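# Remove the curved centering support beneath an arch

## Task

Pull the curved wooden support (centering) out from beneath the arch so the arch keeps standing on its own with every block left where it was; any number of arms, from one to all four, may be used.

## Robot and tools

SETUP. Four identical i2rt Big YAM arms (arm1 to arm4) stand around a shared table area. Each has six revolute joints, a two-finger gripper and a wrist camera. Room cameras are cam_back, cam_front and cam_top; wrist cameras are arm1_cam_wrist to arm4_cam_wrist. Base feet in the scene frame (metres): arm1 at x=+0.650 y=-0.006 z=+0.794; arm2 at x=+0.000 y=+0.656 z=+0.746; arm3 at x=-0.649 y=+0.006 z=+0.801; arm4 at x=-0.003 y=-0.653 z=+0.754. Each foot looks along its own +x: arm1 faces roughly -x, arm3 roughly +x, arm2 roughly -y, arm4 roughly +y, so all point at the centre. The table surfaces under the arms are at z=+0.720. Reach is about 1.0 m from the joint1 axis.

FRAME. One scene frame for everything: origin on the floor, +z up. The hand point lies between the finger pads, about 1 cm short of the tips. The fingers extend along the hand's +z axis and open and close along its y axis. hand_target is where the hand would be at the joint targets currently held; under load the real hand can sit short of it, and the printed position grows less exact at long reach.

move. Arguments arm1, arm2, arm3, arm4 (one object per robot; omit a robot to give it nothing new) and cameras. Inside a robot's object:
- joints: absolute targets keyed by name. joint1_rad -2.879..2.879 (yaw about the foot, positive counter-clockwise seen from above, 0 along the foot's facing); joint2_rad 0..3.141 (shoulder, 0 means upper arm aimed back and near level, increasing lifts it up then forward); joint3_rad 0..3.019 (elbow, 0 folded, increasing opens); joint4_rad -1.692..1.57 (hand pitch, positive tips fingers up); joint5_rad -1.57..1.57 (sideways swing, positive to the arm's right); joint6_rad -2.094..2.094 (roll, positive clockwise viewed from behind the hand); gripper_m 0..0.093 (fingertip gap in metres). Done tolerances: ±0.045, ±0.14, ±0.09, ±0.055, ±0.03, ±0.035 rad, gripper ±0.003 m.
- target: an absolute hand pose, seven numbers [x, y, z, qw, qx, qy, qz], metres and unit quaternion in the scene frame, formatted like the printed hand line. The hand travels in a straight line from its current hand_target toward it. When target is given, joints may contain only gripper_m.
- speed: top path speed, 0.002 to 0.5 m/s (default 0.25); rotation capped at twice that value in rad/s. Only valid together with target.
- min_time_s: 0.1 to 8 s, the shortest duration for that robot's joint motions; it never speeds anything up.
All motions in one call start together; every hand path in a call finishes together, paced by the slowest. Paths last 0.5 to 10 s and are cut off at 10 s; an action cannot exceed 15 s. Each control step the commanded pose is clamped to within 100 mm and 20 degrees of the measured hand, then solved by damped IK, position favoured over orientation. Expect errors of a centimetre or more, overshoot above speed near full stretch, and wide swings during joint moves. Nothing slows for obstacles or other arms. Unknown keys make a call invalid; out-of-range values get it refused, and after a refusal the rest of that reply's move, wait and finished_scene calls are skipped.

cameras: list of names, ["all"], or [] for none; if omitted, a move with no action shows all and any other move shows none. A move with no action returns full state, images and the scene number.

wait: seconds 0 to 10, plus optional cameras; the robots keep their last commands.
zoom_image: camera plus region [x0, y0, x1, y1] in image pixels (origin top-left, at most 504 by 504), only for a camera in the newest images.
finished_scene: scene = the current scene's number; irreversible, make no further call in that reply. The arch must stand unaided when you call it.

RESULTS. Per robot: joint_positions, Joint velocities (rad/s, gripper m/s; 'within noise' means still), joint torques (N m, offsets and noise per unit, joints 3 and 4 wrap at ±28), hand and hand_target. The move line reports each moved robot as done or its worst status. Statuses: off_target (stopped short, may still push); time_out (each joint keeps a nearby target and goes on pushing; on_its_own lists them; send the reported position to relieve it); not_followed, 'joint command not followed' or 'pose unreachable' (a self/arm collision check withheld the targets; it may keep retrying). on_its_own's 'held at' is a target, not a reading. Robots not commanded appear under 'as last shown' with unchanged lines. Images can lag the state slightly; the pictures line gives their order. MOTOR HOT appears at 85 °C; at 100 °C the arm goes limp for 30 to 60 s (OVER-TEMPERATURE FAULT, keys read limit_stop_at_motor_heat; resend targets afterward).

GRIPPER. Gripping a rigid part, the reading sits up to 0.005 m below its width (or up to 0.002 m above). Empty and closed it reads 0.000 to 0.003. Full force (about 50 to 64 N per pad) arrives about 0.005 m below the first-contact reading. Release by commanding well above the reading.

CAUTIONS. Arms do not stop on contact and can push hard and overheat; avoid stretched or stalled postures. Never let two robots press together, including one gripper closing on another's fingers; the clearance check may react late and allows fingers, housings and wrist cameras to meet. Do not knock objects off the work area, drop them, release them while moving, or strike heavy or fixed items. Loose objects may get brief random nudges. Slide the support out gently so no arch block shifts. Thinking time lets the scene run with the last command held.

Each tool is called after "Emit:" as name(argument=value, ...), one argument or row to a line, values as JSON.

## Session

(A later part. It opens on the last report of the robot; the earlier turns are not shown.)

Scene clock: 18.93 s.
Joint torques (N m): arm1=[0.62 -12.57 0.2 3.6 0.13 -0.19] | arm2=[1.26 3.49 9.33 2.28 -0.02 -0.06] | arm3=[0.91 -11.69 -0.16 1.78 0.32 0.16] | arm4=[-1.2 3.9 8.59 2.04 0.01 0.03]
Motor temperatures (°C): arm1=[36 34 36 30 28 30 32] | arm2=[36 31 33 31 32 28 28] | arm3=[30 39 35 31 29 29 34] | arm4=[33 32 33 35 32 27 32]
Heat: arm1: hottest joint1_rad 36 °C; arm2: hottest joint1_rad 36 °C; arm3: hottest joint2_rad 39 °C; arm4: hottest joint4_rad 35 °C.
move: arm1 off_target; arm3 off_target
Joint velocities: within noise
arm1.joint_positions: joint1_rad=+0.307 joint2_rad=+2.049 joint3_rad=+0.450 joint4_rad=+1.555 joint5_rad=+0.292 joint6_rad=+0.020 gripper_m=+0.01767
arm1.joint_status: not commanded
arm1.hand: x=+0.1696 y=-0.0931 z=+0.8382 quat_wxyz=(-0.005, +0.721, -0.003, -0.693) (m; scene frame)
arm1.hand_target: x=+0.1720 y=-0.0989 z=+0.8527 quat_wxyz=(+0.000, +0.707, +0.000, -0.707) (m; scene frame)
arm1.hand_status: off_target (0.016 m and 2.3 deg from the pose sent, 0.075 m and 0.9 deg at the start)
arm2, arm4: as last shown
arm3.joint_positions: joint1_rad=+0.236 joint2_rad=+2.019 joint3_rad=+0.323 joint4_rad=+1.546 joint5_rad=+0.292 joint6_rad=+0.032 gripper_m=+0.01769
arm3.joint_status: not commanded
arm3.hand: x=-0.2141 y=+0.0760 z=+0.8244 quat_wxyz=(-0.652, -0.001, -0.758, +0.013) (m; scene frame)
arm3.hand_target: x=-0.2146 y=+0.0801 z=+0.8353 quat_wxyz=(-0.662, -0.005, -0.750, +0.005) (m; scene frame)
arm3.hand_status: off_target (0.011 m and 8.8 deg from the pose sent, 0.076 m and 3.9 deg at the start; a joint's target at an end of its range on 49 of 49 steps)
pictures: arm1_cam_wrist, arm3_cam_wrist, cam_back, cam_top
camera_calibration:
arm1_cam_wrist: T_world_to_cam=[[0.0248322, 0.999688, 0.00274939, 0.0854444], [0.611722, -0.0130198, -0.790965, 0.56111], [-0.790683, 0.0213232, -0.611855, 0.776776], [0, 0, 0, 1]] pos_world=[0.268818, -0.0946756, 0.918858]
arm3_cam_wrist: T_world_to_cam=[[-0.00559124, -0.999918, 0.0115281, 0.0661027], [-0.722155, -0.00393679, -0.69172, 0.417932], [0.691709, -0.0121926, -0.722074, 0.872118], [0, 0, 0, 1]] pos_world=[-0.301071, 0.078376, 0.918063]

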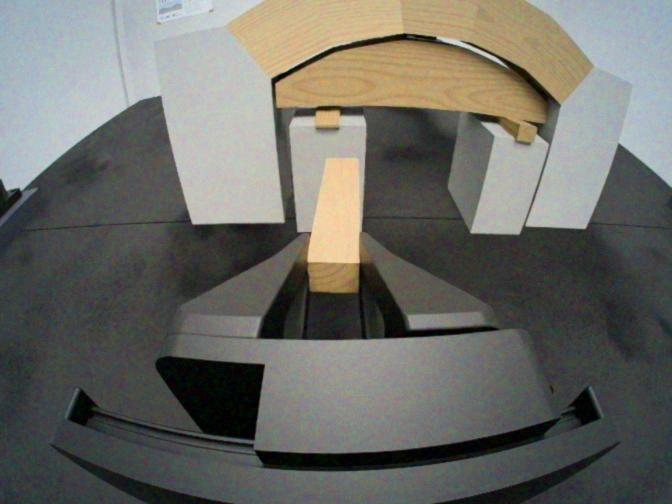

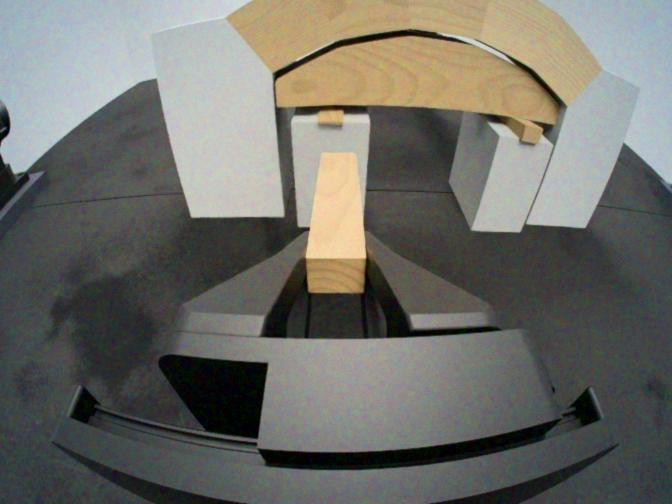

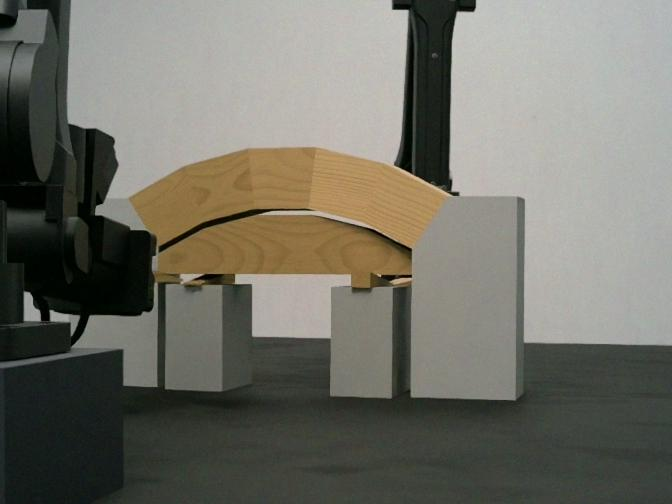

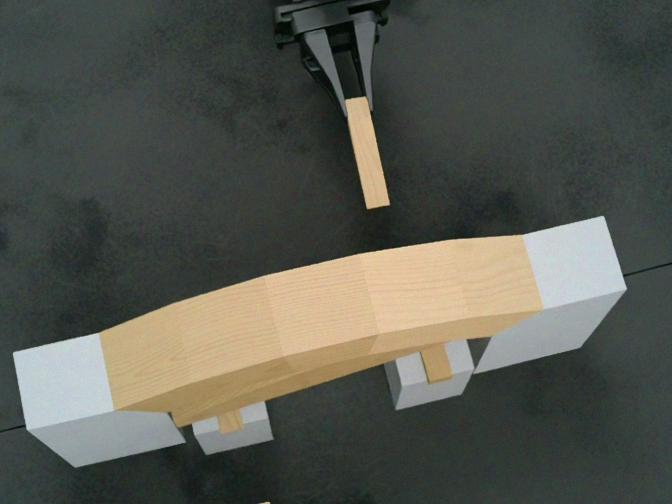

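Emit:
move(
  arm3={"target":[-0.28,0.26,0.785,0.6088,0,0.7934,0],"speed":0.3},
  arm1={"target":[0.28,-0.26,0.80,0,-0.7934,0,0.6088],"speed":0.3},
)

Emit:
move(
  arm3={"target":[-0.28,0.26,0.738,0.6088,0,0.7934,0],"speed":0.08},
  arm1={"target":[0.28,-0.26,0.753,0,-0.7934,0,0.6088],"speed":0.08},
  cameras=["arm1_cam_wrist","arm3_cam_wrist","cam_front","cam_back"],
)

Scene clock: 21.50 s.
Joint torques (N m): arm1=[0.15 -11.81 2.5 1.28 0.37 0.07] | arm2=[1.2 3.72 9.36 2.28 -0.01 -0.06] | arm3=[-0.26 -11.34 2.78 0.69 0.53 0.2] | arm4=[-1.14 3.84 8.43 1.95 -0.01 0.01]
Motor temperatures (°C): arm1=[36 34 36 30 28 30 32] | arm2=[36 31 34 31 32 28 28] | arm3=[30 39 35 31 29 29 34] | arm4=[33 32 33 35 31 27 32]
Heat: arm1: hottest joint1_rad 36 °C; arm2: hottest joint1_rad 36 °C; arm3: hottest joint2_rad 39 °C; arm4: hottest joint4_rad 35 °C.
move: arm1 off_target; arm3 done
Joint velocities: within noise
arm1.joint_positions: joint1_rad=+0.916 joint2_rad=+1.948 joint3_rad=+0.440 joint4_rad=+1.074 joint5_rad=+0.849 joint6_rad=+0.313 gripper_m=+0.01767
arm1.joint_status: not commanded
arm1.hand: x=+0.2844 y=-0.2501 z=+0.7904 quat_wxyz=(-0.012, +0.798, +0.009, -0.602) (m; scene frame)
arm1.hand_target: x=+0.2802 y=-0.2599 z=+0.8000 quat_wxyz=(+0.000, +0.793, +0.000, -0.609) (m; scene frame)
arm1.hand_status: off_target (0.014 m and 1.9 deg from the pose sent, 0.204 m and 12.8 deg at the start)
arm2, arm4: as last shown
arm3.joint_positions: joint1_rad=+0.862 joint2_rad=+2.022 joint3_rad=+0.453 joint4_rad=+1.160 joint5_rad=+0.858 joint6_rad=+0.304 gripper_m=+0.01769
arm3.joint_status: not commanded
arm3.hand: x=-0.2843 y=+0.2539 z=+0.7815 quat_wxyz=(-0.605, +0.007, -0.796, +0.006) (m; scene frame)
arm3.hand_target: x=-0.2801 y=+0.2599 z=+0.7850 quat_wxyz=(-0.609, +0.000, -0.793, +0.000) (m; scene frame)
arm3.hand_status: done (0.008 m and 1.2 deg from the pose sent, 0.199 m and 6.5 deg at the start; a joint's target at an end of its range on 1 of 58 steps)
pictures: none

Scene clock: 22.87 s.
Joint torques (N m): arm1=[0.15 -9.23 1.31 3.11 0.33 -0.03] | arm2=[0.91 3.84 9.31 2.28 0 -0.04] | arm3=[0.09 -10.52 0.95 1.96 0.52 0.13] | arm4=[-0.79 4.07 8.73 2.03 0.02 0.07]
Motor temperatures (°C): arm1=[36 34 36 30 28 30 32] | arm2=[36 31 34 31 32 28 28] | arm3=[30 39 34 31 29 29 34] | arm4=[33 32 33 35 31 27 32]
Heat: arm1: hottest joint1_rad 36 °C; arm2: hottest joint1_rad 36 °C; arm3: hottest joint2_rad 39 °C; arm4: hottest joint4_rad 35 °C.
move: arm1 done; arm3 done
Joint velocities: within noise
arm1.joint_positions: joint1_rad=+0.916 joint2_rad=+2.102 joint3_rad=+0.485 joint4_rad=+1.193 joint5_rad=+0.852 joint6_rad=+0.321 gripper_m=+0.01767
arm1.joint_status: not commanded
arm1.hand: x=+0.2800 y=-0.2547 z=+0.7568 quat_wxyz=(-0.007, +0.796, +0.003, -0.605) (m; scene frame)
arm1.hand_target: x=+0.2802 y=-0.2600 z=+0.7530 quat_wxyz=(+0.000, +0.794, +0.000, -0.608) (m; scene frame)
arm1.hand_status: done (0.007 m and 1.0 deg from the pose sent, 0.039 m and 1.9 deg at the start)
arm2, arm4: as last shown
arm3.joint_positions: joint1_rad=+0.862 joint2_rad=+2.197 joint3_rad=+0.510 joint4_rad=+1.277 joint5_rad=+0.858 joint6_rad=+0.310 gripper_m=+0.01769
arm3.joint_status: not commanded
arm3.hand: x=-0.2812 y=+0.2578 z=+0.7396 quat_wxyz=(-0.605, +0.005, -0.796, +0.005) (m; scene frame)
arm3.hand_target: x=-0.2800 y=+0.2600 z=+0.7381 quat_wxyz=(-0.609, +0.000, -0.793, +0.000) (m; scene frame)
arm3.hand_status: done (0.003 m and 1.0 deg from the pose sent, 0.044 m and 1.2 deg at the start)
pictures: arm1_cam_wrist, arm3_cam_wrist, cam_back, cam_front
camera_calibration:
arm1_cam_wrist: T_world_to_cam=[[0.01814, 0.99966, 0.0187567, 0.2342], [0.777404, -0.00230503, -0.628997, 0.260941], [-0.628739, 0.0259916, -0.777182, 0.89863], [0, 0, 0, 1]] pos_world=[0.357899, -0.256876, 0.858137]
arm3_cam_wrist: T_world_to_cam=[[0.0146211, -0.999875, 0.00594189, 0.258329], [-0.799927, -0.0152622, -0.599904, 0.224561], [0.59992, 0.00401814, -0.80005, 0.887178], [0, 0, 0, 1]] pos_world=[-0.356381, 0.258159, 0.842967]

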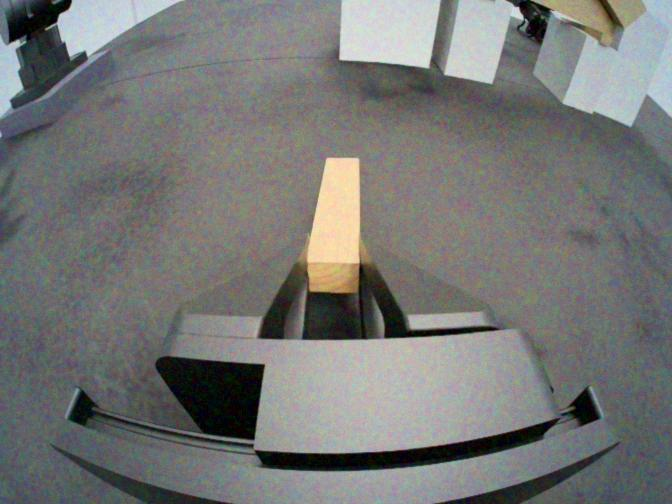

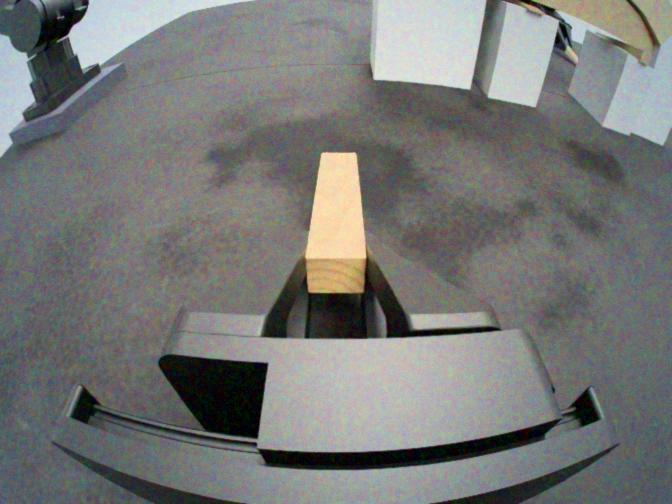

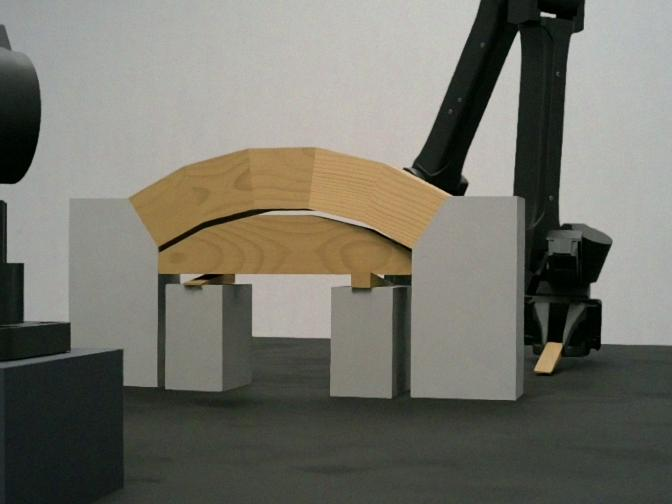

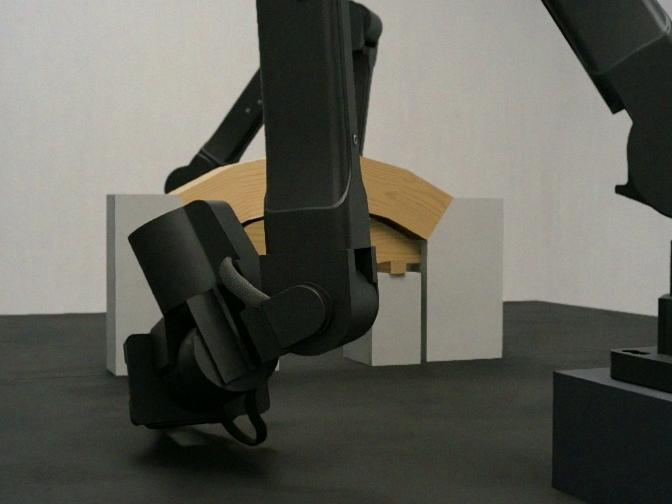

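Emit:
move(
  arm3={"target":[-0.28,0.26,0.727,0.6088,0,0.7934,0],"speed":0.06},
  arm1={"target":[0.28,-0.26,0.739,0,-0.7934,0,0.6088],"speed":0.06},
)

Emit:
move(
  arm3={"joints":{"gripper_m":0.045}},
  arm1={"joints":{"gripper_m":0.045}},
  cameras=["arm1_cam_wrist","arm3_cam_wrist"],
)

Scene clock: 24.50 s.
Joint torques (N m): arm1=[0.26 -8.53 0.92 2.66 0.11 -0.03] | arm2=[1.2 3.84 9.35 2.25 -0.02 -0.04] | arm3=[0.15 -9.29 0.95 1.43 0.27 0.12] | arm4=[-1.32 4.37 8.58 2.17 0.01 0.03]
Motor temperatures (°C): arm1=[36 34 36 30 28 30 32] | arm2=[36 31 34 31 32 28 28] | arm3=[30 39 34 31 29 29 34] | arm4=[33 32 33 35 31 27 32]
Heat: arm1: hottest joint1_rad 36 °C; arm2: hottest joint1_rad 36 °C; arm3: hottest joint2_rad 39 °C; arm4: hottest joint4_rad 35 °C.
move: arm1 off_target; arm3 done
Joint velocities: within noise
arm1.joint_positions: joint1_rad=+0.916 joint2_rad=+2.148 joint3_rad=+0.501 joint4_rad=+1.247 joint5_rad=+0.858 joint6_rad=+0.321 gripper_m=+0.01767
arm1.joint_status: not commanded
arm1.hand: x=+0.2775 y=-0.2566 z=+0.7501 quat_wxyz=(-0.002, +0.791, -0.005, -0.612) (m; scene frame)
arm1.hand_target: x=+0.2803 y=-0.2598 z=+0.7392 quat_wxyz=(+0.000, +0.794, +0.000, -0.609) (m; scene frame)
arm1.hand_status: off_target (0.012 m and 0.8 deg from the pose sent, 0.019 m and 1.0 deg at the start)
arm2, arm4: as last shown
arm3.joint_positions: joint1_rad=+0.862 joint2_rad=+2.225 joint3_rad=+0.522 joint4_rad=+1.317 joint5_rad=+0.863 joint6_rad=+0.310 gripper_m=+0.01769
arm3.joint_status: not commanded
arm3.hand: x=-0.2792 y=+0.2594 z=+0.7370 quat_wxyz=(-0.612, -0.002, -0.791, -0.001) (m; scene frame)
arm3.hand_target: x=-0.2802 y=+0.2598 z=+0.7272 quat_wxyz=(-0.609, +0.000, -0.794, +0.000) (m; scene frame)
arm3.hand_status: done (0.010 m and 0.5 deg from the pose sent, 0.013 m and 1.0 deg at the start)
pictures: none

Scene clock: 25.13 s.
Joint torques (N m): arm1=[0.26 -9.11 0.85 2.62 0.13 -0.05] | arm2=[1.2 3.6 9.29 2.26 -0.02 -0.06] | arm3=[-0.15 -9.47 0.25 1.51 0.26 0.12] | arm4=[-1.32 3.78 8.58 1.96 -0.01 0.02]
Motor temperatures (°C): arm1=[36 34 36 30 28 30 32] | arm2=[36 31 34 31 32 28 28] | arm3=[30 39 34 31 29 29 34] | arm4=[33 32 33 35 31 27 32]
Heat: arm1: hottest joint1_rad 36 °C; arm2: hottest joint1_rad 36 °C; arm3: hottest joint2_rad 39 °C; arm4: hottest joint4_rad 35 °C.
move: arm1 done; arm3 done
Joint velocities: within noise
arm1.joint_positions: joint1_rad=+0.916 joint2_rad=+2.155 joint3_rad=+0.502 joint4_rad=+1.248 joint5_rad=+0.857 joint6_rad=+0.323 gripper_m=+0.04486
arm1.joint_status: all done
arm1.hand: x=+0.2780 y=-0.2561 z=+0.7477 quat_wxyz=(-0.003, +0.792, -0.004, -0.611) (m; scene frame)
arm1.hand_target: x=+0.2802 y=-0.2598 z=+0.7393 quat_wxyz=(+0.000, +0.794, +0.000, -0.609) (m; scene frame)
arm1.hand_status: not commanded
arm2, arm4: as last shown
arm3.joint_positions: joint1_rad=+0.864 joint2_rad=+2.226 joint3_rad=+0.531 joint4_rad=+1.318 joint5_rad=+0.863 joint6_rad=+0.310 gripper_m=+0.04486
arm3.joint_status: all done
arm3.hand: x=-0.2771 y=+0.2629 z=+0.7377 quat_wxyz=(-0.614, -0.004, -0.790, -0.004) (m; scene frame)
arm3.hand_target: x=-0.2802 y=+0.2599 z=+0.7272 quat_wxyz=(-0.609, +0.000, -0.793, +0.000) (m; scene frame)
arm3.hand_status: not commanded
pictures: arm1_cam_wrist, arm3_cam_wrist
camera_calibration:
arm1_cam_wrist: T_world_to_cam=[[0.0238451, 0.999711, 0.00296694, 0.24606], [0.768451, -0.0164306, -0.639697, 0.263604], [-0.639464, 0.0175336, -0.768621, 0.884721], [0, 0, 0, 1]] pos_world=[0.357313, -0.25717, 0.847912]
arm3_cam_wrist: T_world_to_cam=[[0.0110005, -0.999762, -0.0188273, 0.280625], [-0.786248, 0.00298506, -0.617904, 0.239148], [0.617813, 0.0216001, -0.786028, 0.873236], [0, 0, 0, 1]] pos_world=[-0.354554, 0.260982, 0.839442]

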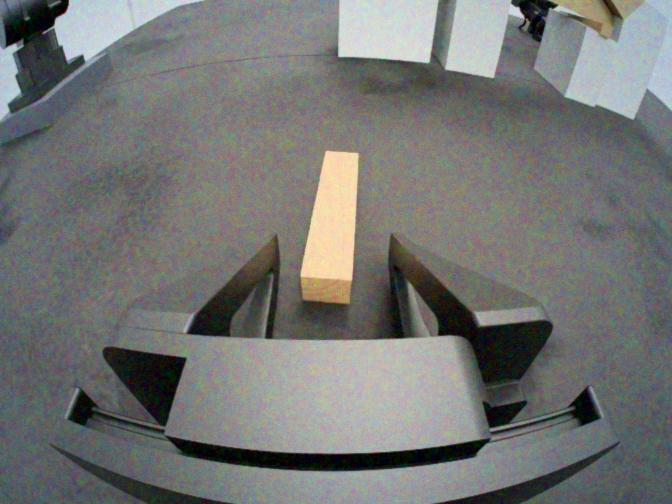

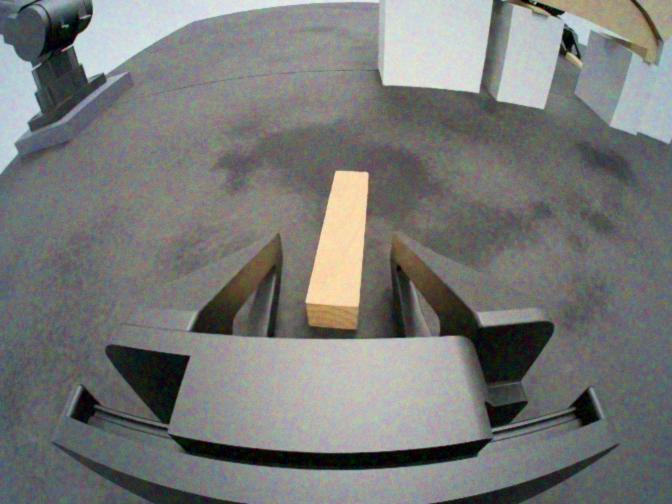

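Emit:
move(
  arm3={"target":[-0.30,0.25,0.82,0.6088,0,0.7934,0],"speed":0.2},
  arm1={"target":[0.30,-0.25,0.835,0,-0.7934,0,0.6088],"speed":0.2},
)

Emit:
move(
  arm3={"target":[-0.165,-0.087,0.825,0.7071,0,0.7071,0],"speed":0.35},
  arm1={"target":[0.105,0.085,0.845,0,-0.7071,0,0.7071],"speed":0.35},
  cameras=["arm1_cam_wrist","arm3_cam_wrist"],
)

Scene clock: 26.97 s.
Joint torques (N m): arm1=[0.56 -10.29 1.65 1.36 0.36 0.06] | arm2=[1.26 3.6 9.39 2.33 -0.02 -0.05] | arm3=[0.21 -11.75 1.87 0.61 0.53 0.22] | arm4=[-1.14 4.01 8.44 2.18 0.04 0.01]
Motor temperatures (°C): arm1=[36 34 36 30 28 30 32] | arm2=[36 31 34 31 32 28 28] | arm3=[30 39 34 31 29 29 34] | arm4=[33 32 33 35 31 27 32]
Heat: arm1: hottest joint1_rad 36 °C; arm2: hottest joint1_rad 36 °C; arm3: hottest joint2_rad 39 °C; arm4: hottest joint4_rad 35 °C.
move: arm1 done; arm3 done
Joint velocities: within noise
arm1.joint_positions: joint1_rad=+0.939 joint2_rad=+1.770 joint3_rad=+0.398 joint4_rad=+0.950 joint5_rad=+0.877 joint6_rad=+0.332 gripper_m=+0.04493
arm1.joint_status: not commanded
arm1.hand: x=+0.2950 y=-0.2476 z=+0.8316 quat_wxyz=(-0.006, +0.793, +0.000, -0.609) (m; scene frame)
arm1.hand_target: x=+0.2999 y=-0.2499 z=+0.8349 quat_wxyz=(+0.000, +0.793, +0.000, -0.609) (m; scene frame)
arm1.hand_status: done (0.006 m and 0.7 deg from the pose sent, 0.090 m and 0.7 deg at the start)
arm2, arm4: as last shown
arm3.joint_positions: joint1_rad=+0.886 joint2_rad=+1.871 joint3_rad=+0.399 joint4_rad=+1.053 joint5_rad=+0.887 joint6_rad=+0.323 gripper_m=+0.04494
arm3.joint_status: not commanded
arm3.hand: x=-0.2976 y=+0.2473 z=+0.8136 quat_wxyz=(-0.606, +0.003, -0.795, +0.007) (m; scene frame)
arm3.hand_target: x=-0.3000 y=+0.2500 z=+0.8198 quat_wxyz=(-0.609, +0.000, -0.793, +0.000) (m; scene frame)
arm3.hand_status: done (0.007 m and 1.0 deg from the pose sent, 0.086 m and 0.9 deg at the start)
pictures: none

Scene clock: 29.17 s.
Joint torques (N m): arm1=[-0.62 -10.46 3.41 3.1 -0.13 -0.16] | arm2=[1.26 3.72 9.31 2.24 -0.01 -0.06] | arm3=[-0.56 -9.82 2.44 2.22 -0.03 -0.02] | arm4=[-1.08 4.07 8.62 2.04 0 0.05]
Motor temperatures (°C): arm1=[36 34 36 30 28 30 32] | arm2=[36 31 34 31 32 28 28] | arm3=[30 39 34 31 29 29 34] | arm4=[33 32 34 35 31 27 32]
Heat: arm1: hottest joint1_rad 36 °C; arm2: hottest joint1_rad 36 °C; arm3: hottest joint2_rad 39 °C; arm4: hottest joint4_rad 35 °C.
move: arm1 done; arm3 off_target
Joint velocities: within noise
arm1.joint_positions: joint1_rad=-0.213 joint2_rad=+2.051 joint3_rad=+0.599 joint4_rad=+1.438 joint5_rad=-0.237 joint6_rad=+0.013 gripper_m=+0.04493
arm1.joint_status: not commanded
arm1.hand: x=+0.1110 y=+0.0828 z=+0.8493 quat_wxyz=(+0.002, +0.711, -0.003, -0.704) (m; scene frame)
arm1.hand_target: x=+0.1053 y=+0.0850 z=+0.8450 quat_wxyz=(+0.000, +0.707, +0.000, -0.707) (m; scene frame)
arm1.hand_status: done (0.008 m and 0.7 deg from the pose sent, 0.383 m and 14.9 deg at the start)
arm2, arm4: as last shown
arm3.joint_positions: joint1_rad=-0.328 joint2_rad=+2.077 joint3_rad=+0.458 joint4_rad=+1.536 joint5_rad=-0.295 joint6_rad=-0.002 gripper_m=+0.04494
arm3.joint_status: not commanded
arm3.hand: x=-0.1689 y=-0.0847 z=+0.8249 quat_wxyz=(-0.675, -0.004, -0.737, -0.007) (m; scene frame)
arm3.hand_target: x=-0.1647 y=-0.0870 z=+0.8254 quat_wxyz=(-0.682, +0.002, -0.731, -0.002) (m; scene frame)
arm3.hand_status: off_target (0.004 m and 5.1 deg from the pose sent, 0.360 m and 15.4 deg at the start; a joint's target at an end of its range on 47 of 66 steps)
pictures: arm1_cam_wrist, arm3_cam_wrist
camera_calibration:
arm1_cam_wrist: T_world_to_cam=[[0.0148818, 0.999863, -0.00729318, -0.079345], [0.588969, -0.01466, -0.808022, 0.625203], [-0.808018, 0.00772941, -0.589107, 0.717169], [0, 0, 0, 1]] pos_world=[0.212441, 0.0829563, 0.927088]
arm3_cam_wrist: T_world_to_cam=[[0.0177959, -0.999618, -0.0211516, -0.0634358], [-0.676682, 0.00353238, -0.736267, 0.495331], [0.73606, 0.0274155, -0.676361, 0.812364], [0, 0, 0, 1]] pos_world=[-0.261639, -0.0874326, 0.912805]

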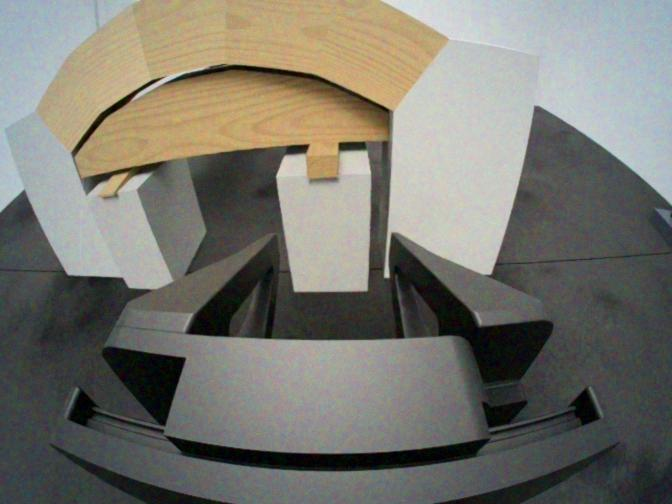

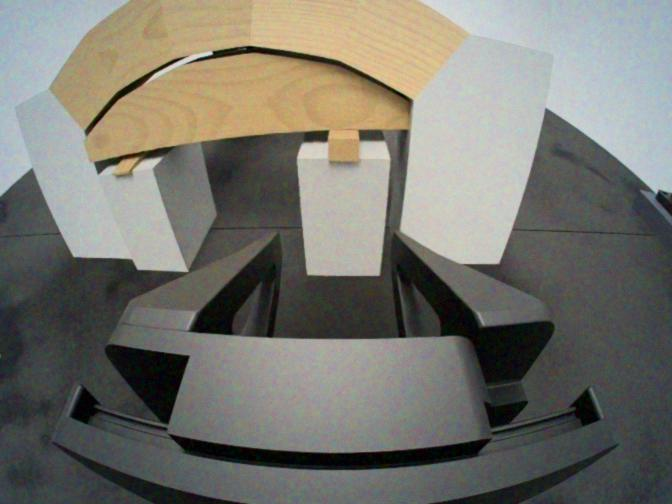

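Emit:
move(
  arm3={"target":[-0.056,-0.092,0.818,0.7071,0,0.7071,0],"speed":0.12,"joints":{"gripper_m":0.045}},
  arm1={"target":[0.018,0.076,0.847,0,-0.7071,0,0.7071],"speed":0.12,"joints":{"gripper_m":0.045}},
  cameras=["arm1_cam_wrist","arm3_cam_wrist"],
)

Scene clock: 32.17 s.
Joint torques (N m): arm1=[0.38 -12.81 5.27 1.76 0.1 -0.15] | arm2=[1.14 3.72 9.35 2.33 -0.02 -0.06] | arm3=[0.73 -12.57 7.41 0.64 0.31 0.19] | arm4=[-1.14 4.25 8.55 2.21 -0.01 0.01]
Motor temperatures (°C): arm1=[36 34 36 30 28 30 32] | arm2=[36 31 34 31 32 28 28] | arm3=[30 39 34 31 29 29 34] | arm4=[33 32 34 35 31 27 32]
Heat: arm1: hottest joint1_rad 36 °C; arm2: hottest joint1_rad 36 °C; arm3: hottest joint2_rad 39 °C; arm4: hottest joint4_rad 35 °C.
move: arm1 off_target; arm3 off_target
Joint velocities: within noise
arm1.joint_positions: joint1_rad=-0.164 joint2_rad=+2.098 joint3_rad=+0.823 joint4_rad=+1.286 joint5_rad=-0.180 joint6_rad=+0.013 gripper_m=+0.04493
arm1.joint_status: all done
arm1.hand: x=+0.0286 y=+0.0815 z=+0.8582 quat_wxyz=(-0.002, +0.702, -0.004, -0.712) (m; scene frame)
arm1.hand_target: x=+0.0188 y=+0.0759 z=+0.8472 quat_wxyz=(+0.000, +0.707, +0.000, -0.707) (m; scene frame)
arm1.hand_status: off_target (0.016 m and 1.0 deg from the pose sent, 0.093 m and 0.7 deg at the start)
arm2.joint_positions: joint1_rad=+0.031 joint2_rad=+0.603 joint3_rad=+1.457 joint4_rad=-1.387 joint5_rad=-0.263 joint6_rad=+0.761 gripper_m=+0.09396
arm2.joint_status: not commanded
arm2.hand: x=+0.0421 y=+0.4486 z=+1.3126 quat_wxyz=(-0.497, -0.768, -0.393, +0.094) (m; scene frame)
arm2.hand_target: x=+0.0421 y=+0.4516 z=+1.3209 quat_wxyz=(-0.505, -0.763, -0.391, +0.098) (m; scene frame)
arm2.hand_status: not commanded
arm3.joint_positions: joint1_rad=-0.279 joint2_rad=+2.178 joint3_rad=+0.722 joint4_rad=+1.448 joint5_rad=-0.233 joint6_rad=-0.001 gripper_m=+0.04494
arm3.joint_status: all done
arm3.hand: x=-0.0754 y=-0.0939 z=+0.8186 quat_wxyz=(-0.702, -0.001, -0.712, +0.005) (m; scene frame)
arm3.hand_target: x=-0.0571 y=-0.0917 z=+0.8185 quat_wxyz=(-0.707, +0.000, -0.707, +0.000) (m; scene frame)
arm3.hand_status: off_target (0.020 m and 1.0 deg from the pose sent, 0.113 m and 5.1 deg at the start)
arm4.joint_positions: joint1_rad=-0.454 joint2_rad=+0.631 joint3_rad=+1.450 joint4_rad=-1.565 joint5_rad=-0.075 joint6_rad=-0.150 gripper_m=+0.09396
arm4.joint_status: not commanded
arm4.hand: x=+0.0668 y=-0.4724 z=+1.2759 quat_wxyz=(-0.346, +0.552, -0.728, -0.214) (m; scene frame)
arm4.hand_target: x=+0.0658 y=-0.4742 z=+1.2836 quat_wxyz=(-0.354, +0.550, -0.724, -0.218) (m; scene frame)
arm4.hand_status: not commanded
pictures: arm1_cam_wrist, arm3_cam_wrist
camera_calibration:
arm1_cam_wrist: T_world_to_cam=[[0.0229678, 0.999733, -0.00238879, -0.0812085], [0.568736, -0.0150311, -0.822383, 0.693932], [-0.8222, 0.0175297, -0.568929, 0.638104], [0, 0, 0, 1]] pos_world=[0.13185, 0.0804316, 0.93352]
arm3_cam_wrist: T_world_to_cam=[[0.00606543, -0.999981, 0.000885708, -0.0932996], [-0.621469, -0.00446345, -0.783426, 0.595977], [0.783415, 0.00420138, -0.621485, 0.696077], [0, 0, 0, 1]] pos_world=[-0.17437, -0.0935622, 0.899588]

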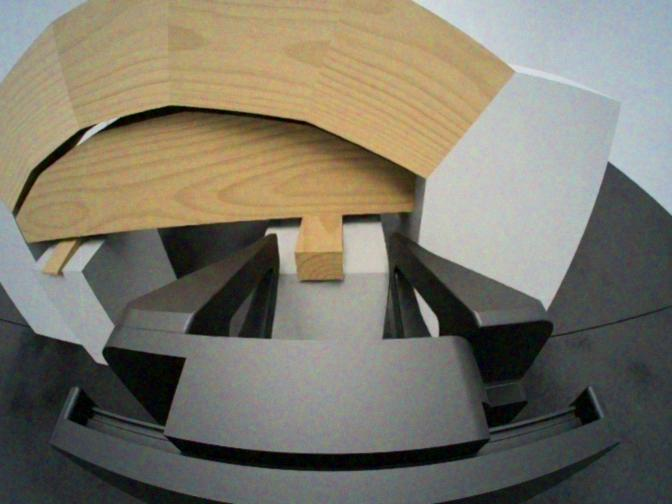

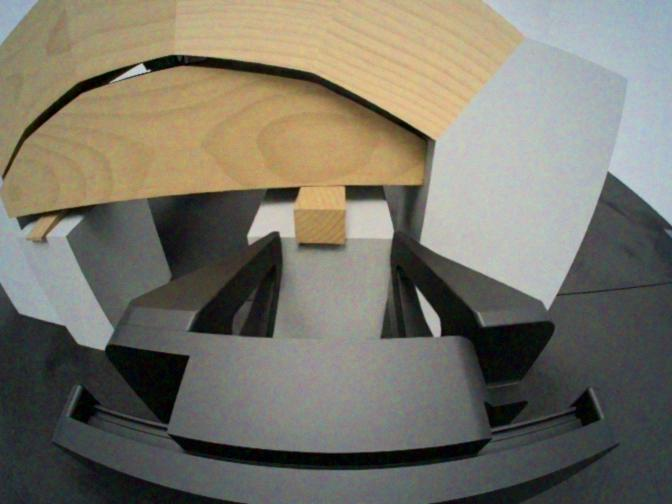

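Emit:
move(
  arm3={"target":[-0.088,-0.082,0.840,0.7071,0,0.7071,0],"speed":0.12},
  arm1={"target":[0.018,0.069,0.847,0,-0.7071,0,0.7071],"speed":0.12,"joints":{"gripper_m":0.035}},
  cameras=["arm1_cam_wrist","arm3_cam_wrist"],
)

Scene clock: 34.30 s.
Joint torques (N m): arm1=[0.44 -12.92 5.03 1.73 0.11 -0.16] | arm2=[1.14 3.43 9.28 2.3 -0.01 -0.05] | arm3=[0.38 -15.97 2.19 1.66 0.28 0.19] | arm4=[-1.26 4.25 8.39 2.04 0.02 0.03]
Motor temperatures (°C): arm1=[36 35 36 30 28 30 32] | arm2=[36 31 34 31 32 28 28] | arm3=[30 39 35 31 29 29 34] | arm4=[33 32 34 35 31 27 32]
Heat: arm1: hottest joint1_rad 36 °C; arm2: hottest joint1_rad 36 °C; arm3: hottest joint2_rad 39 °C; arm4: hottest joint4_rad 35 °C.
move: arm1 off_target; arm3 off_target
Joint velocities: within noise
arm1.joint_positions: joint1_rad=-0.149 joint2_rad=+2.098 joint3_rad=+0.823 joint4_rad=+1.286 joint5_rad=-0.166 joint6_rad=+0.013 gripper_m=+0.03509
arm1.joint_status: all done
arm1.hand: x=+0.0272 y=+0.0746 z=+0.8583 quat_wxyz=(-0.002, +0.702, -0.004, -0.712) (m; scene frame)
arm1.hand_target: x=+0.0187 y=+0.0689 z=+0.8472 quat_wxyz=(+0.000, +0.707, +0.000, -0.707) (m; scene frame)
arm1.hand_status: off_target (0.016 m and 1.0 deg from the pose sent, 0.020 m and 1.0 deg at the start)
arm2, arm4: as last shown
arm3.joint_positions: joint1_rad=-0.270 joint2_rad=+2.138 joint3_rad=+0.671 joint4_rad=+1.448 joint5_rad=-0.227 joint6_rad=-0.001 gripper_m=+0.04494
arm3.joint_status: not commanded
arm3.hand: x=-0.0895 y=-0.0863 z=+0.8260 quat_wxyz=(-0.698, -0.001, -0.716, +0.003) (m; scene frame)
arm3.hand_target: x=-0.0881 y=-0.0820 z=+0.8397 quat_wxyz=(-0.707, +0.000, -0.707, +0.000) (m; scene frame)
arm3.hand_status: off_target (0.015 m and 1.5 deg from the pose sent, 0.027 m and 1.0 deg at the start)
pictures: arm1_cam_wrist, arm3_cam_wrist
camera_calibration:
arm1_cam_wrist: T_world_to_cam=[[0.0225814, 0.999742, -0.00254296, -0.0740878], [0.568446, -0.0149319, -0.822585, 0.694786], [-0.822411, 0.0171296, -0.568636, 0.636939], [0, 0, 0, 1]] pos_world=[0.13055, 0.0735327, 0.933519]
arm3_cam_wrist: T_world_to_cam=[[0.00870272, -0.99996, -0.00183419, -0.0831709], [-0.630192, -0.00406042, -0.776429, 0.586458], [0.776391, 0.00791294, -0.630202, 0.718503], [0, 0, 0, 1]] pos_world=[-0.187534, -0.0864718, 0.907992]

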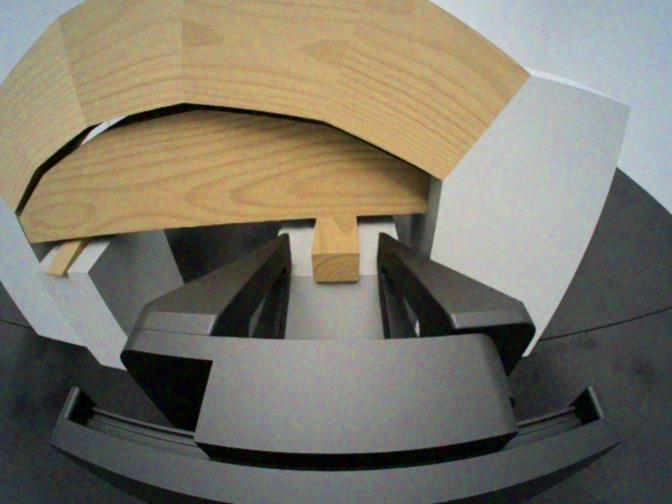

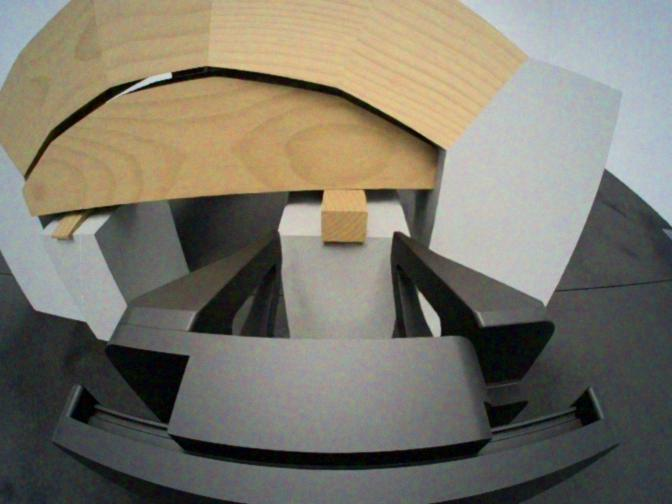

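Emit:
move(
  arm3={"target":[-0.052,-0.083,0.839,0.7071,0,0.7071,0],"speed":0.1},
  arm1={"joints":{"gripper_m":0.012}},
  cameras=["arm1_cam_wrist","arm3_cam_wrist"],
)

Scene clock: 35.50 s.
Joint torques (N m): arm1=[0.62 -12.86 5.05 1.77 0.09 -0.15] | arm2=[1.26 3.6 9.36 2.29 -0.01 -0.06] | arm3=[0.67 -14.74 7.73 0.5 0.3 0.18] | arm4=[-1.26 4.13 8.58 1.96 0.01 0.04]
Motor temperatures (°C): arm1=[36 35 36 30 28 30 32] | arm2=[35 31 34 31 32 28 28] | arm3=[30 39 35 31 29 29 34] | arm4=[33 32 34 35 31 27 32]
Heat: arm1: hottest joint1_rad 36 °C; arm2: hottest joint1_rad 35 °C; arm3: hottest joint2_rad 39 °C; arm4: hottest joint4_rad 35 °C.
move: arm1 off_target; arm3 off_target
Joint velocities: within noise
arm1.joint_positions: joint1_rad=-0.149 joint2_rad=+2.098 joint3_rad=+0.823 joint4_rad=+1.286 joint5_rad=-0.165 joint6_rad=+0.013 gripper_m=+0.01622
arm1.joint_status: gripper_m off_target (ended at +0.01625, target +0.01200)
arm1.hand: x=+0.0272 y=+0.0746 z=+0.8583 quat_wxyz=(-0.002, +0.702, -0.004, -0.712) (m; scene frame)
arm1.hand_target: x=+0.0187 y=+0.0689 z=+0.8472 quat_wxyz=(+0.000, +0.707, +0.000, -0.707) (m; scene frame)
arm1.hand_status: not commanded
arm2, arm4: as last shown
arm3.joint_positions: joint1_rad=-0.257 joint2_rad=+2.138 joint3_rad=+0.706 joint4_rad=+1.399 joint5_rad=-0.211 joint6_rad=+0.000 gripper_m=+0.04494
arm3.joint_status: not commanded
arm3.hand: x=-0.0753 y=-0.0846 z=+0.8241 quat_wxyz=(-0.693, -0.003, -0.721, +0.003) (m; scene frame)
arm3.hand_target: x=-0.0535 y=-0.0826 z=+0.8399 quat_wxyz=(-0.707, +0.000, -0.707, +0.000) (m; scene frame)
arm3.hand_status: off_target (0.028 m and 2.3 deg from the pose sent, 0.040 m and 1.5 deg at the start)
pictures: arm1_cam_wrist, arm3_cam_wrist
camera_calibration:
arm1_cam_wrist: T_world_to_cam=[[0.0229418, 0.999734, -0.00253586, -0.0741399], [0.568439, -0.015131, -0.822586, 0.694802], [-0.822405, 0.0174301, -0.568635, 0.636915], [0, 0, 0, 1]] pos_world=[0.13055, 0.0735317, 0.933519]
arm3_cam_wrist: T_world_to_cam=[[0.00579094, -0.999969, -0.00527802, -0.0788905], [-0.640583, 0.000343364, -0.767889, 0.58658], [0.767867, 0.00782781, -0.640561, 0.714194], [0, 0, 0, 1]] pos_world=[-0.172197, -0.0846801, 0.907497]

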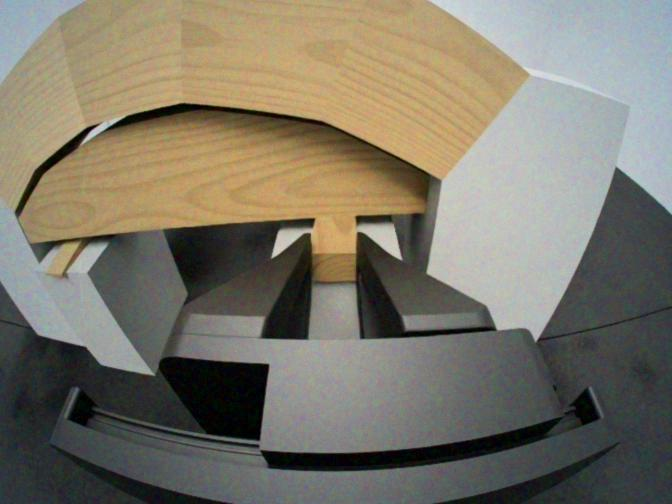

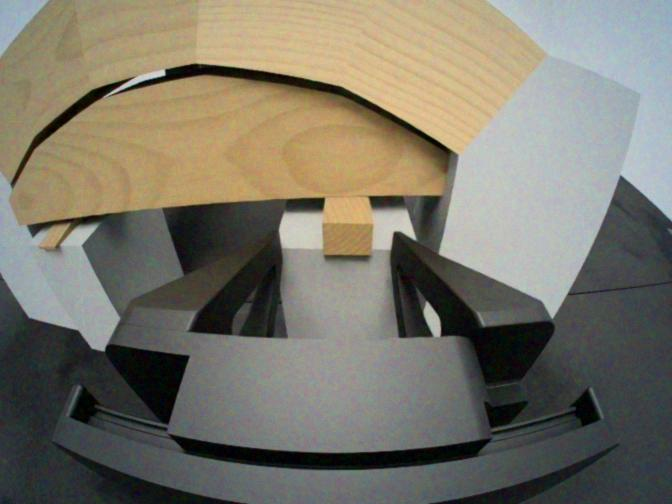

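Emit:
move(
  arm3={"target":[-0.10,-0.084,0.850,0.7071,0,0.7071,0],"speed":0.15},
)

Emit:
move(
  arm3={"target":[-0.075,-0.084,0.846,0.7071,0,0.7071,0],"speed":0.1},
  cameras=["arm3_cam_wrist","cam_back"],
)

Scene clock: 36.77 s.
Joint torques (N m): arm1=[0.38 -12.86 5.05 1.77 0.09 -0.16] | arm2=[1.14 3.6 9.35 2.28 0 -0.05] | arm3=[-1.03 -15.38 2.35 2.21 -0.03 0.18] | arm4=[-0.79 3.72 8.69 1.98 -0.02 0.03]
Motor temperatures (°C): arm1=[36 35 36 30 28 30 32] | arm2=[35 31 34 31 32 28 28] | arm3=[30 39 35 31 29 29 34] | arm4=[33 32 34 35 31 27 32]
Heat: arm1: hottest joint1_rad 36 °C; arm2: hottest joint1_rad 35 °C; arm3: hottest joint2_rad 39 °C; arm4: hottest joint4_rad 35 °C.
move: arm3 off_target
Joint velocities: within noise
arm1, arm2, arm4: as last shown
arm3.joint_positions: joint1_rad=-0.263 joint2_rad=+2.100 joint3_rad=+0.633 joint4_rad=+1.433 joint5_rad=-0.231 joint6_rad=+0.000 gripper_m=+0.04494
arm3.joint_status: not commanded
arm3.hand: x=-0.0996 y=-0.0790 z=+0.8321 quat_wxyz=(-0.692, +0.002, -0.721, -0.003) (m; scene frame)
arm3.hand_target: x=-0.0999 y=-0.0839 z=+0.8497 quat_wxyz=(-0.707, +0.000, -0.707, +0.000) (m; scene frame)
arm3.hand_status: off_target (0.019 m and 2.4 deg from the pose sent, 0.036 m and 2.3 deg at the start)
pictures: none

Scene clock: 37.77 s.
Joint torques (N m): arm1=[0.44 -12.92 5.05 1.77 0.08 -0.16] | arm2=[1.14 3.66 9.35 2.33 -0.01 -0.06] | arm3=[-0.03 -13.8 5 0.96 0.28 0.18] | arm4=[-1.26 4.48 8.47 2.21 -0.02 0.02]
Motor temperatures (°C): arm1=[36 35 36 30 28 30 32] | arm2=[35 31 34 31 32 28 28] | arm3=[30 39 35 31 29 29 34] | arm4=[33 32 34 35 31 27 32]
Heat: arm1: hottest joint1_rad 36 °C; arm2: hottest joint1_rad 35 °C; arm3: hottest joint2_rad 39 °C; arm4: hottest joint4_rad 35 °C.
move: arm3 off_target
Joint velocities: within noise
arm1, arm2, arm4: as last shown
arm3.joint_positions: joint1_rad=-0.263 joint2_rad=+2.100 joint3_rad=+0.674 joint4_rad=+1.418 joint5_rad=-0.224 joint6_rad=+0.000 gripper_m=+0.04494
arm3.joint_status: not commanded
arm3.hand: x=-0.0840 y=-0.0837 z=+0.8404 quat_wxyz=(-0.702, +0.002, -0.712, +0.002) (m; scene frame)
arm3.hand_target: x=-0.0753 y=-0.0840 z=+0.8462 quat_wxyz=(-0.707, +0.000, -0.707, +0.000) (m; scene frame)
arm3.hand_status: off_target (0.011 m and 0.9 deg from the pose sent, 0.029 m and 2.4 deg at the start)
pictures: arm3_cam_wrist, cam_back
camera_calibration:
arm3_cam_wrist: T_world_to_cam=[[0.0133846, -0.99991, 0.00013692, -0.0818391], [-0.621542, -0.00842709, -0.783335, 0.607327], [0.783266, 0.0103995, -0.621599, 0.716917], [0, 0, 0, 1]] pos_world=[-0.182962, -0.0841693, 0.921387]

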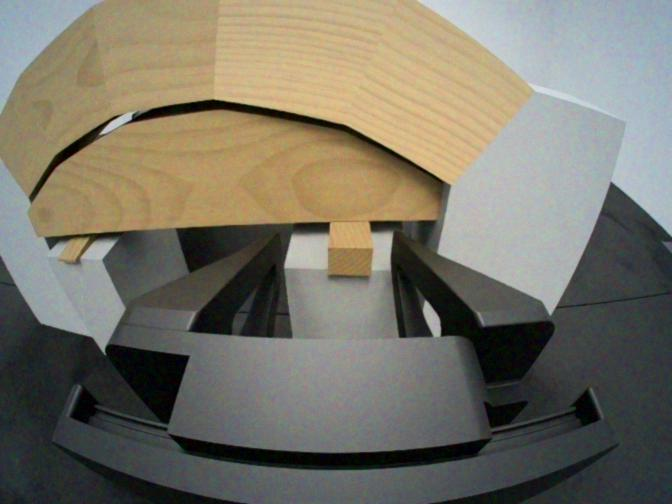

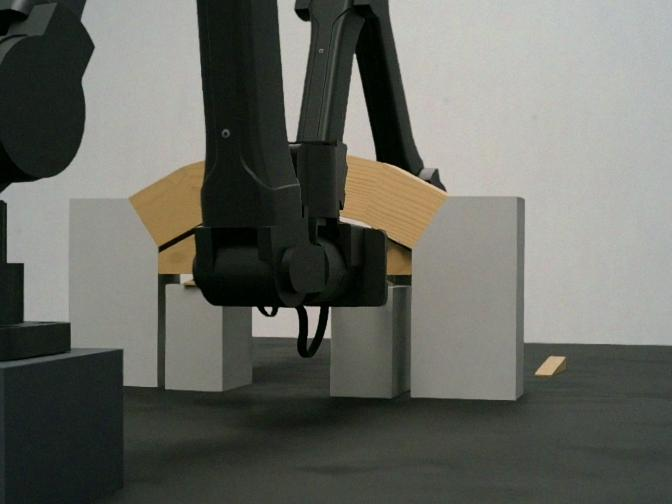

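Emit:
move(
  arm3={"target":[-0.053,-0.092,0.827,0.7071,0,0.7071,0],"speed":0.1},
  cameras=["arm3_cam_wrist"],
)

Scene clock: 39.13 s.
Joint torques (N m): arm1=[0.44 -12.92 5.01 1.77 0.09 -0.16] | arm2=[1.14 3.37 9.35 2.28 -0.03 -0.06] | arm3=[-0.5 -12.63 5.5 0.83 0.04 0.16] | arm4=[-1.38 4.19 8.55 2.17 0.02 0.03]
Motor temperatures (°C): arm1=[36 35 36 30 28 30 32] | arm2=[35 31 35 31 32 28 28] | arm3=[30 39 35 31 29 29 34] | arm4=[33 32 34 35 31 27 32]
Heat: arm1: hottest joint1_rad 36 °C; arm2: hottest joint1_rad 35 °C; arm3: hottest joint2_rad 39 °C; arm4: hottest joint4_rad 35 °C.
move: arm3 off_target
Joint velocities: within noise
arm1, arm2, arm4: as last shown
arm3.joint_positions: joint1_rad=-0.263 joint2_rad=+2.150 joint3_rad=+0.751 joint4_rad=+1.415 joint5_rad=-0.225 joint6_rad=+0.001 gripper_m=+0.04494
arm3.joint_status: not commanded
arm3.hand: x=-0.0603 y=-0.0891 z=+0.8349 quat_wxyz=(-0.710, +0.004, -0.704, +0.003) (m; scene frame)
arm3.hand_target: x=-0.0534 y=-0.0920 z=+0.8271 quat_wxyz=(-0.707, +0.000, -0.707, +0.000) (m; scene frame)
arm3.hand_status: off_target (0.011 m and 0.7 deg from the pose sent, 0.035 m and 0.9 deg at the start)
pictures: arm3_cam_wrist
camera_calibration:
arm3_cam_wrist: T_world_to_cam=[[0.0142538, -0.999885, 0.00511097, -0.0916179], [-0.60299, -0.0126731, -0.797648, 0.630341], [0.797621, 0.00828765, -0.603102, 0.68018], [0, 0, 0, 1]] pos_world=[-0.161131, -0.0892561, 0.913476]

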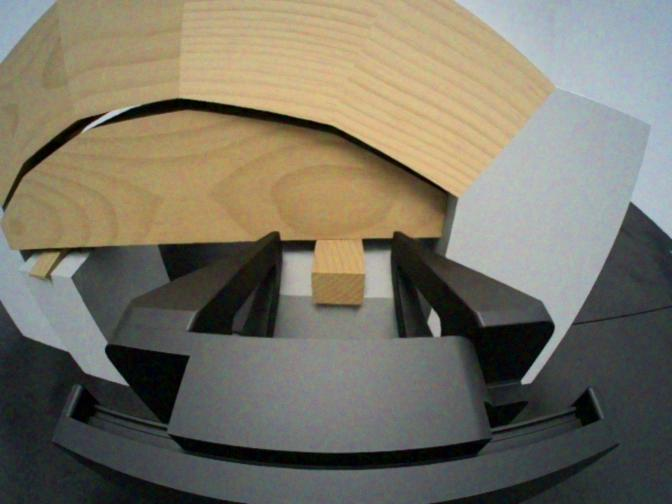

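Emit:
move(
  arm3={"joints":{"gripper_m":0.012}},
  cameras=["arm3_cam_wrist"],
)

Scene clock: 41.03 s.
Joint torques (N m): arm1=[0.56 -12.98 5.07 1.78 0.08 -0.16] | arm2=[1.14 3.6 9.35 2.26 -0.02 -0.05] | arm3=[-0.56 -12.45 5.45 0.83 0.04 0.16] | arm4=[-0.79 3.78 8.65 2.06 -0.02 0.01]
Motor temperatures (°C): arm1=[36 35 36 30 28 30 32] | arm2=[35 31 35 31 32 28 28] | arm3=[30 39 35 31 29 29 34] | arm4=[33 32 34 35 31 27 32]
Heat: arm1: hottest joint1_rad 36 °C; arm2: hottest joint1_rad 35 °C; arm3: hottest joint2_rad 39 °C; arm4: hottest joint4_rad 35 °C.
move: arm3 off_target
Joint velocities: within noise
arm1, arm2, arm4: as last shown
arm3.joint_positions: joint1_rad=-0.263 joint2_rad=+2.150 joint3_rad=+0.752 joint4_rad=+1.415 joint5_rad=-0.225 joint6_rad=+0.001 gripper_m=+0.01766
arm3.joint_status: gripper_m off_target (ended at +0.01769, target +0.01200)
arm3.hand: x=-0.0601 y=-0.0891 z=+0.8351 quat_wxyz=(-0.710, +0.004, -0.704, +0.003) (m; scene frame)
arm3.hand_target: x=-0.0534 y=-0.0920 z=+0.8272 quat_wxyz=(-0.707, +0.000, -0.707, +0.000) (m; scene frame)
arm3.hand_status: not commanded
pictures: arm3_cam_wrist
camera_calibration:
arm3_cam_wrist: T_world_to_cam=[[0.0142266, -0.999885, 0.00526048, -0.0917622], [-0.602415, -0.0127701, -0.798081, 0.631098], [0.798056, 0.00818502, -0.602528, 0.679679], [0, 0, 0, 1]] pos_world=[-0.160933, -0.0892557, 0.913675]

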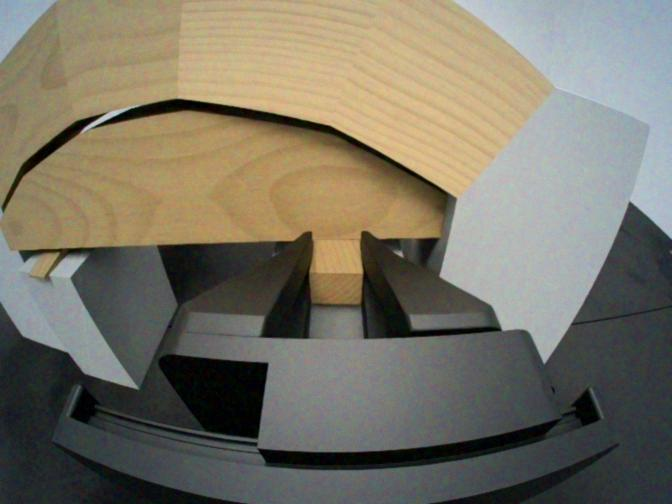

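Emit:
move(
  arm3={"target":[-0.135,-0.091,0.837,0.7071,0,0.7071,0],"speed":0.05},
  arm1={"target":[0.097,0.0735,0.853,0,-0.7071,0,0.7071],"speed":0.05},
  cameras=["arm3_cam_wrist","arm1_cam_wrist"],
)

Scene clock: 43.40 s.
Joint torques (N m): arm1=[-1.55 -13.8 1.02 3.04 -0.13 -0.17] | arm2=[1.38 3.49 9.39 2.35 -0.01 -0.06] | arm3=[-1.2 -13.57 0.39 1.61 -0.03 0.13] | arm4=[-0.91 4.07 8.5 1.96 0.01 0.03]
Motor temperatures (°C): arm1=[36 35 36 30 28 30 33] | arm2=[35 31 35 31 32 28 28] | arm3=[30 39 35 31 29 29 34] | arm4=[33 32 34 35 31 27 32]
Heat: arm1: hottest joint1_rad 36 °C; arm2: hottest joint1_rad 35 °C; arm3: hottest joint2_rad 39 °C; arm4: hottest joint4_rad 35 °C.
move: arm1 done; arm3 done
Joint velocities: within noise
arm1.joint_positions: joint1_rad=-0.166 joint2_rad=+2.062 joint3_rad=+0.646 joint4_rad=+1.404 joint5_rad=-0.203 joint6_rad=+0.013 gripper_m=+0.01619
arm1.joint_status: not commanded
arm1.hand: x=+0.0905 y=+0.0665 z=+0.8490 quat_wxyz=(+0.007, +0.710, +0.002, -0.704) (m; scene frame)
arm1.hand_target: x=+0.0968 y=+0.0733 z=+0.8530 quat_wxyz=(+0.000, +0.707, +0.000, -0.707) (m; scene frame)
arm1.hand_status: done (0.010 m and 0.9 deg from the pose sent, 0.070 m and 1.0 deg at the start)
arm2, arm4: as last shown
arm3.joint_positions: joint1_rad=-0.303 joint2_rad=+2.119 joint3_rad=+0.568 joint4_rad=+1.551 joint5_rad=-0.274 joint6_rad=+0.003 gripper_m=+0.01766
arm3.joint_status: not commanded
arm3.hand: x=-0.1287 y=-0.0865 z=+0.8338 quat_wxyz=(-0.704, +0.005, -0.710, -0.002) (m; scene frame)
arm3.hand_target: x=-0.1346 y=-0.0910 z=+0.8372 quat_wxyz=(-0.705, +0.000, -0.709, +0.000) (m; scene frame)
arm3.hand_status: done (0.008 m and 0.8 deg from the pose sent, 0.075 m and 0.7 deg at the start; a joint's target at an end of its range on 21 of 67 steps)
pictures: arm1_cam_wrist, arm3_cam_wrist
camera_calibration:
arm1_cam_wrist: T_world_to_cam=[[0.00185653, 0.999978, -0.00629904, -0.0625086], [0.587127, -0.00618904, -0.809471, 0.637704], [-0.809492, -0.00219553, -0.587126, 0.699632], [0, 0, 0, 1]] pos_world=[0.192049, 0.0679901, 0.926581]
arm3_cam_wrist: T_world_to_cam=[[0.0233493, -0.999727, -0.000928258, -0.0817794], [-0.615855, -0.0136522, -0.787741, 0.578259], [0.787514, 0.0189648, -0.616005, 0.744375], [0, 0, 0, 1]] pos_world=[-0.228173, -0.0879795, 0.913981]

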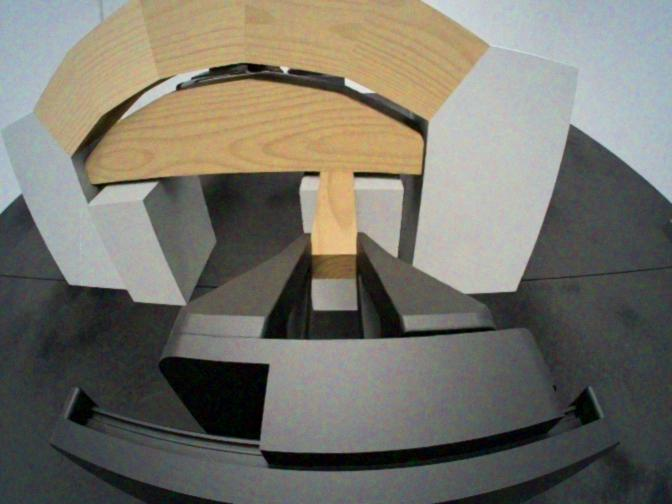

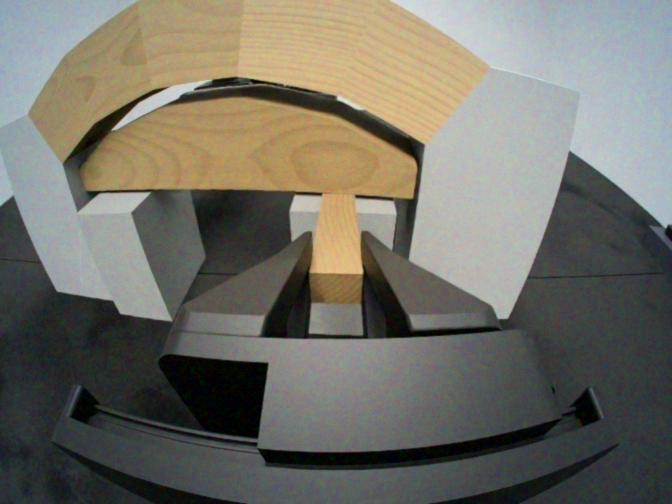

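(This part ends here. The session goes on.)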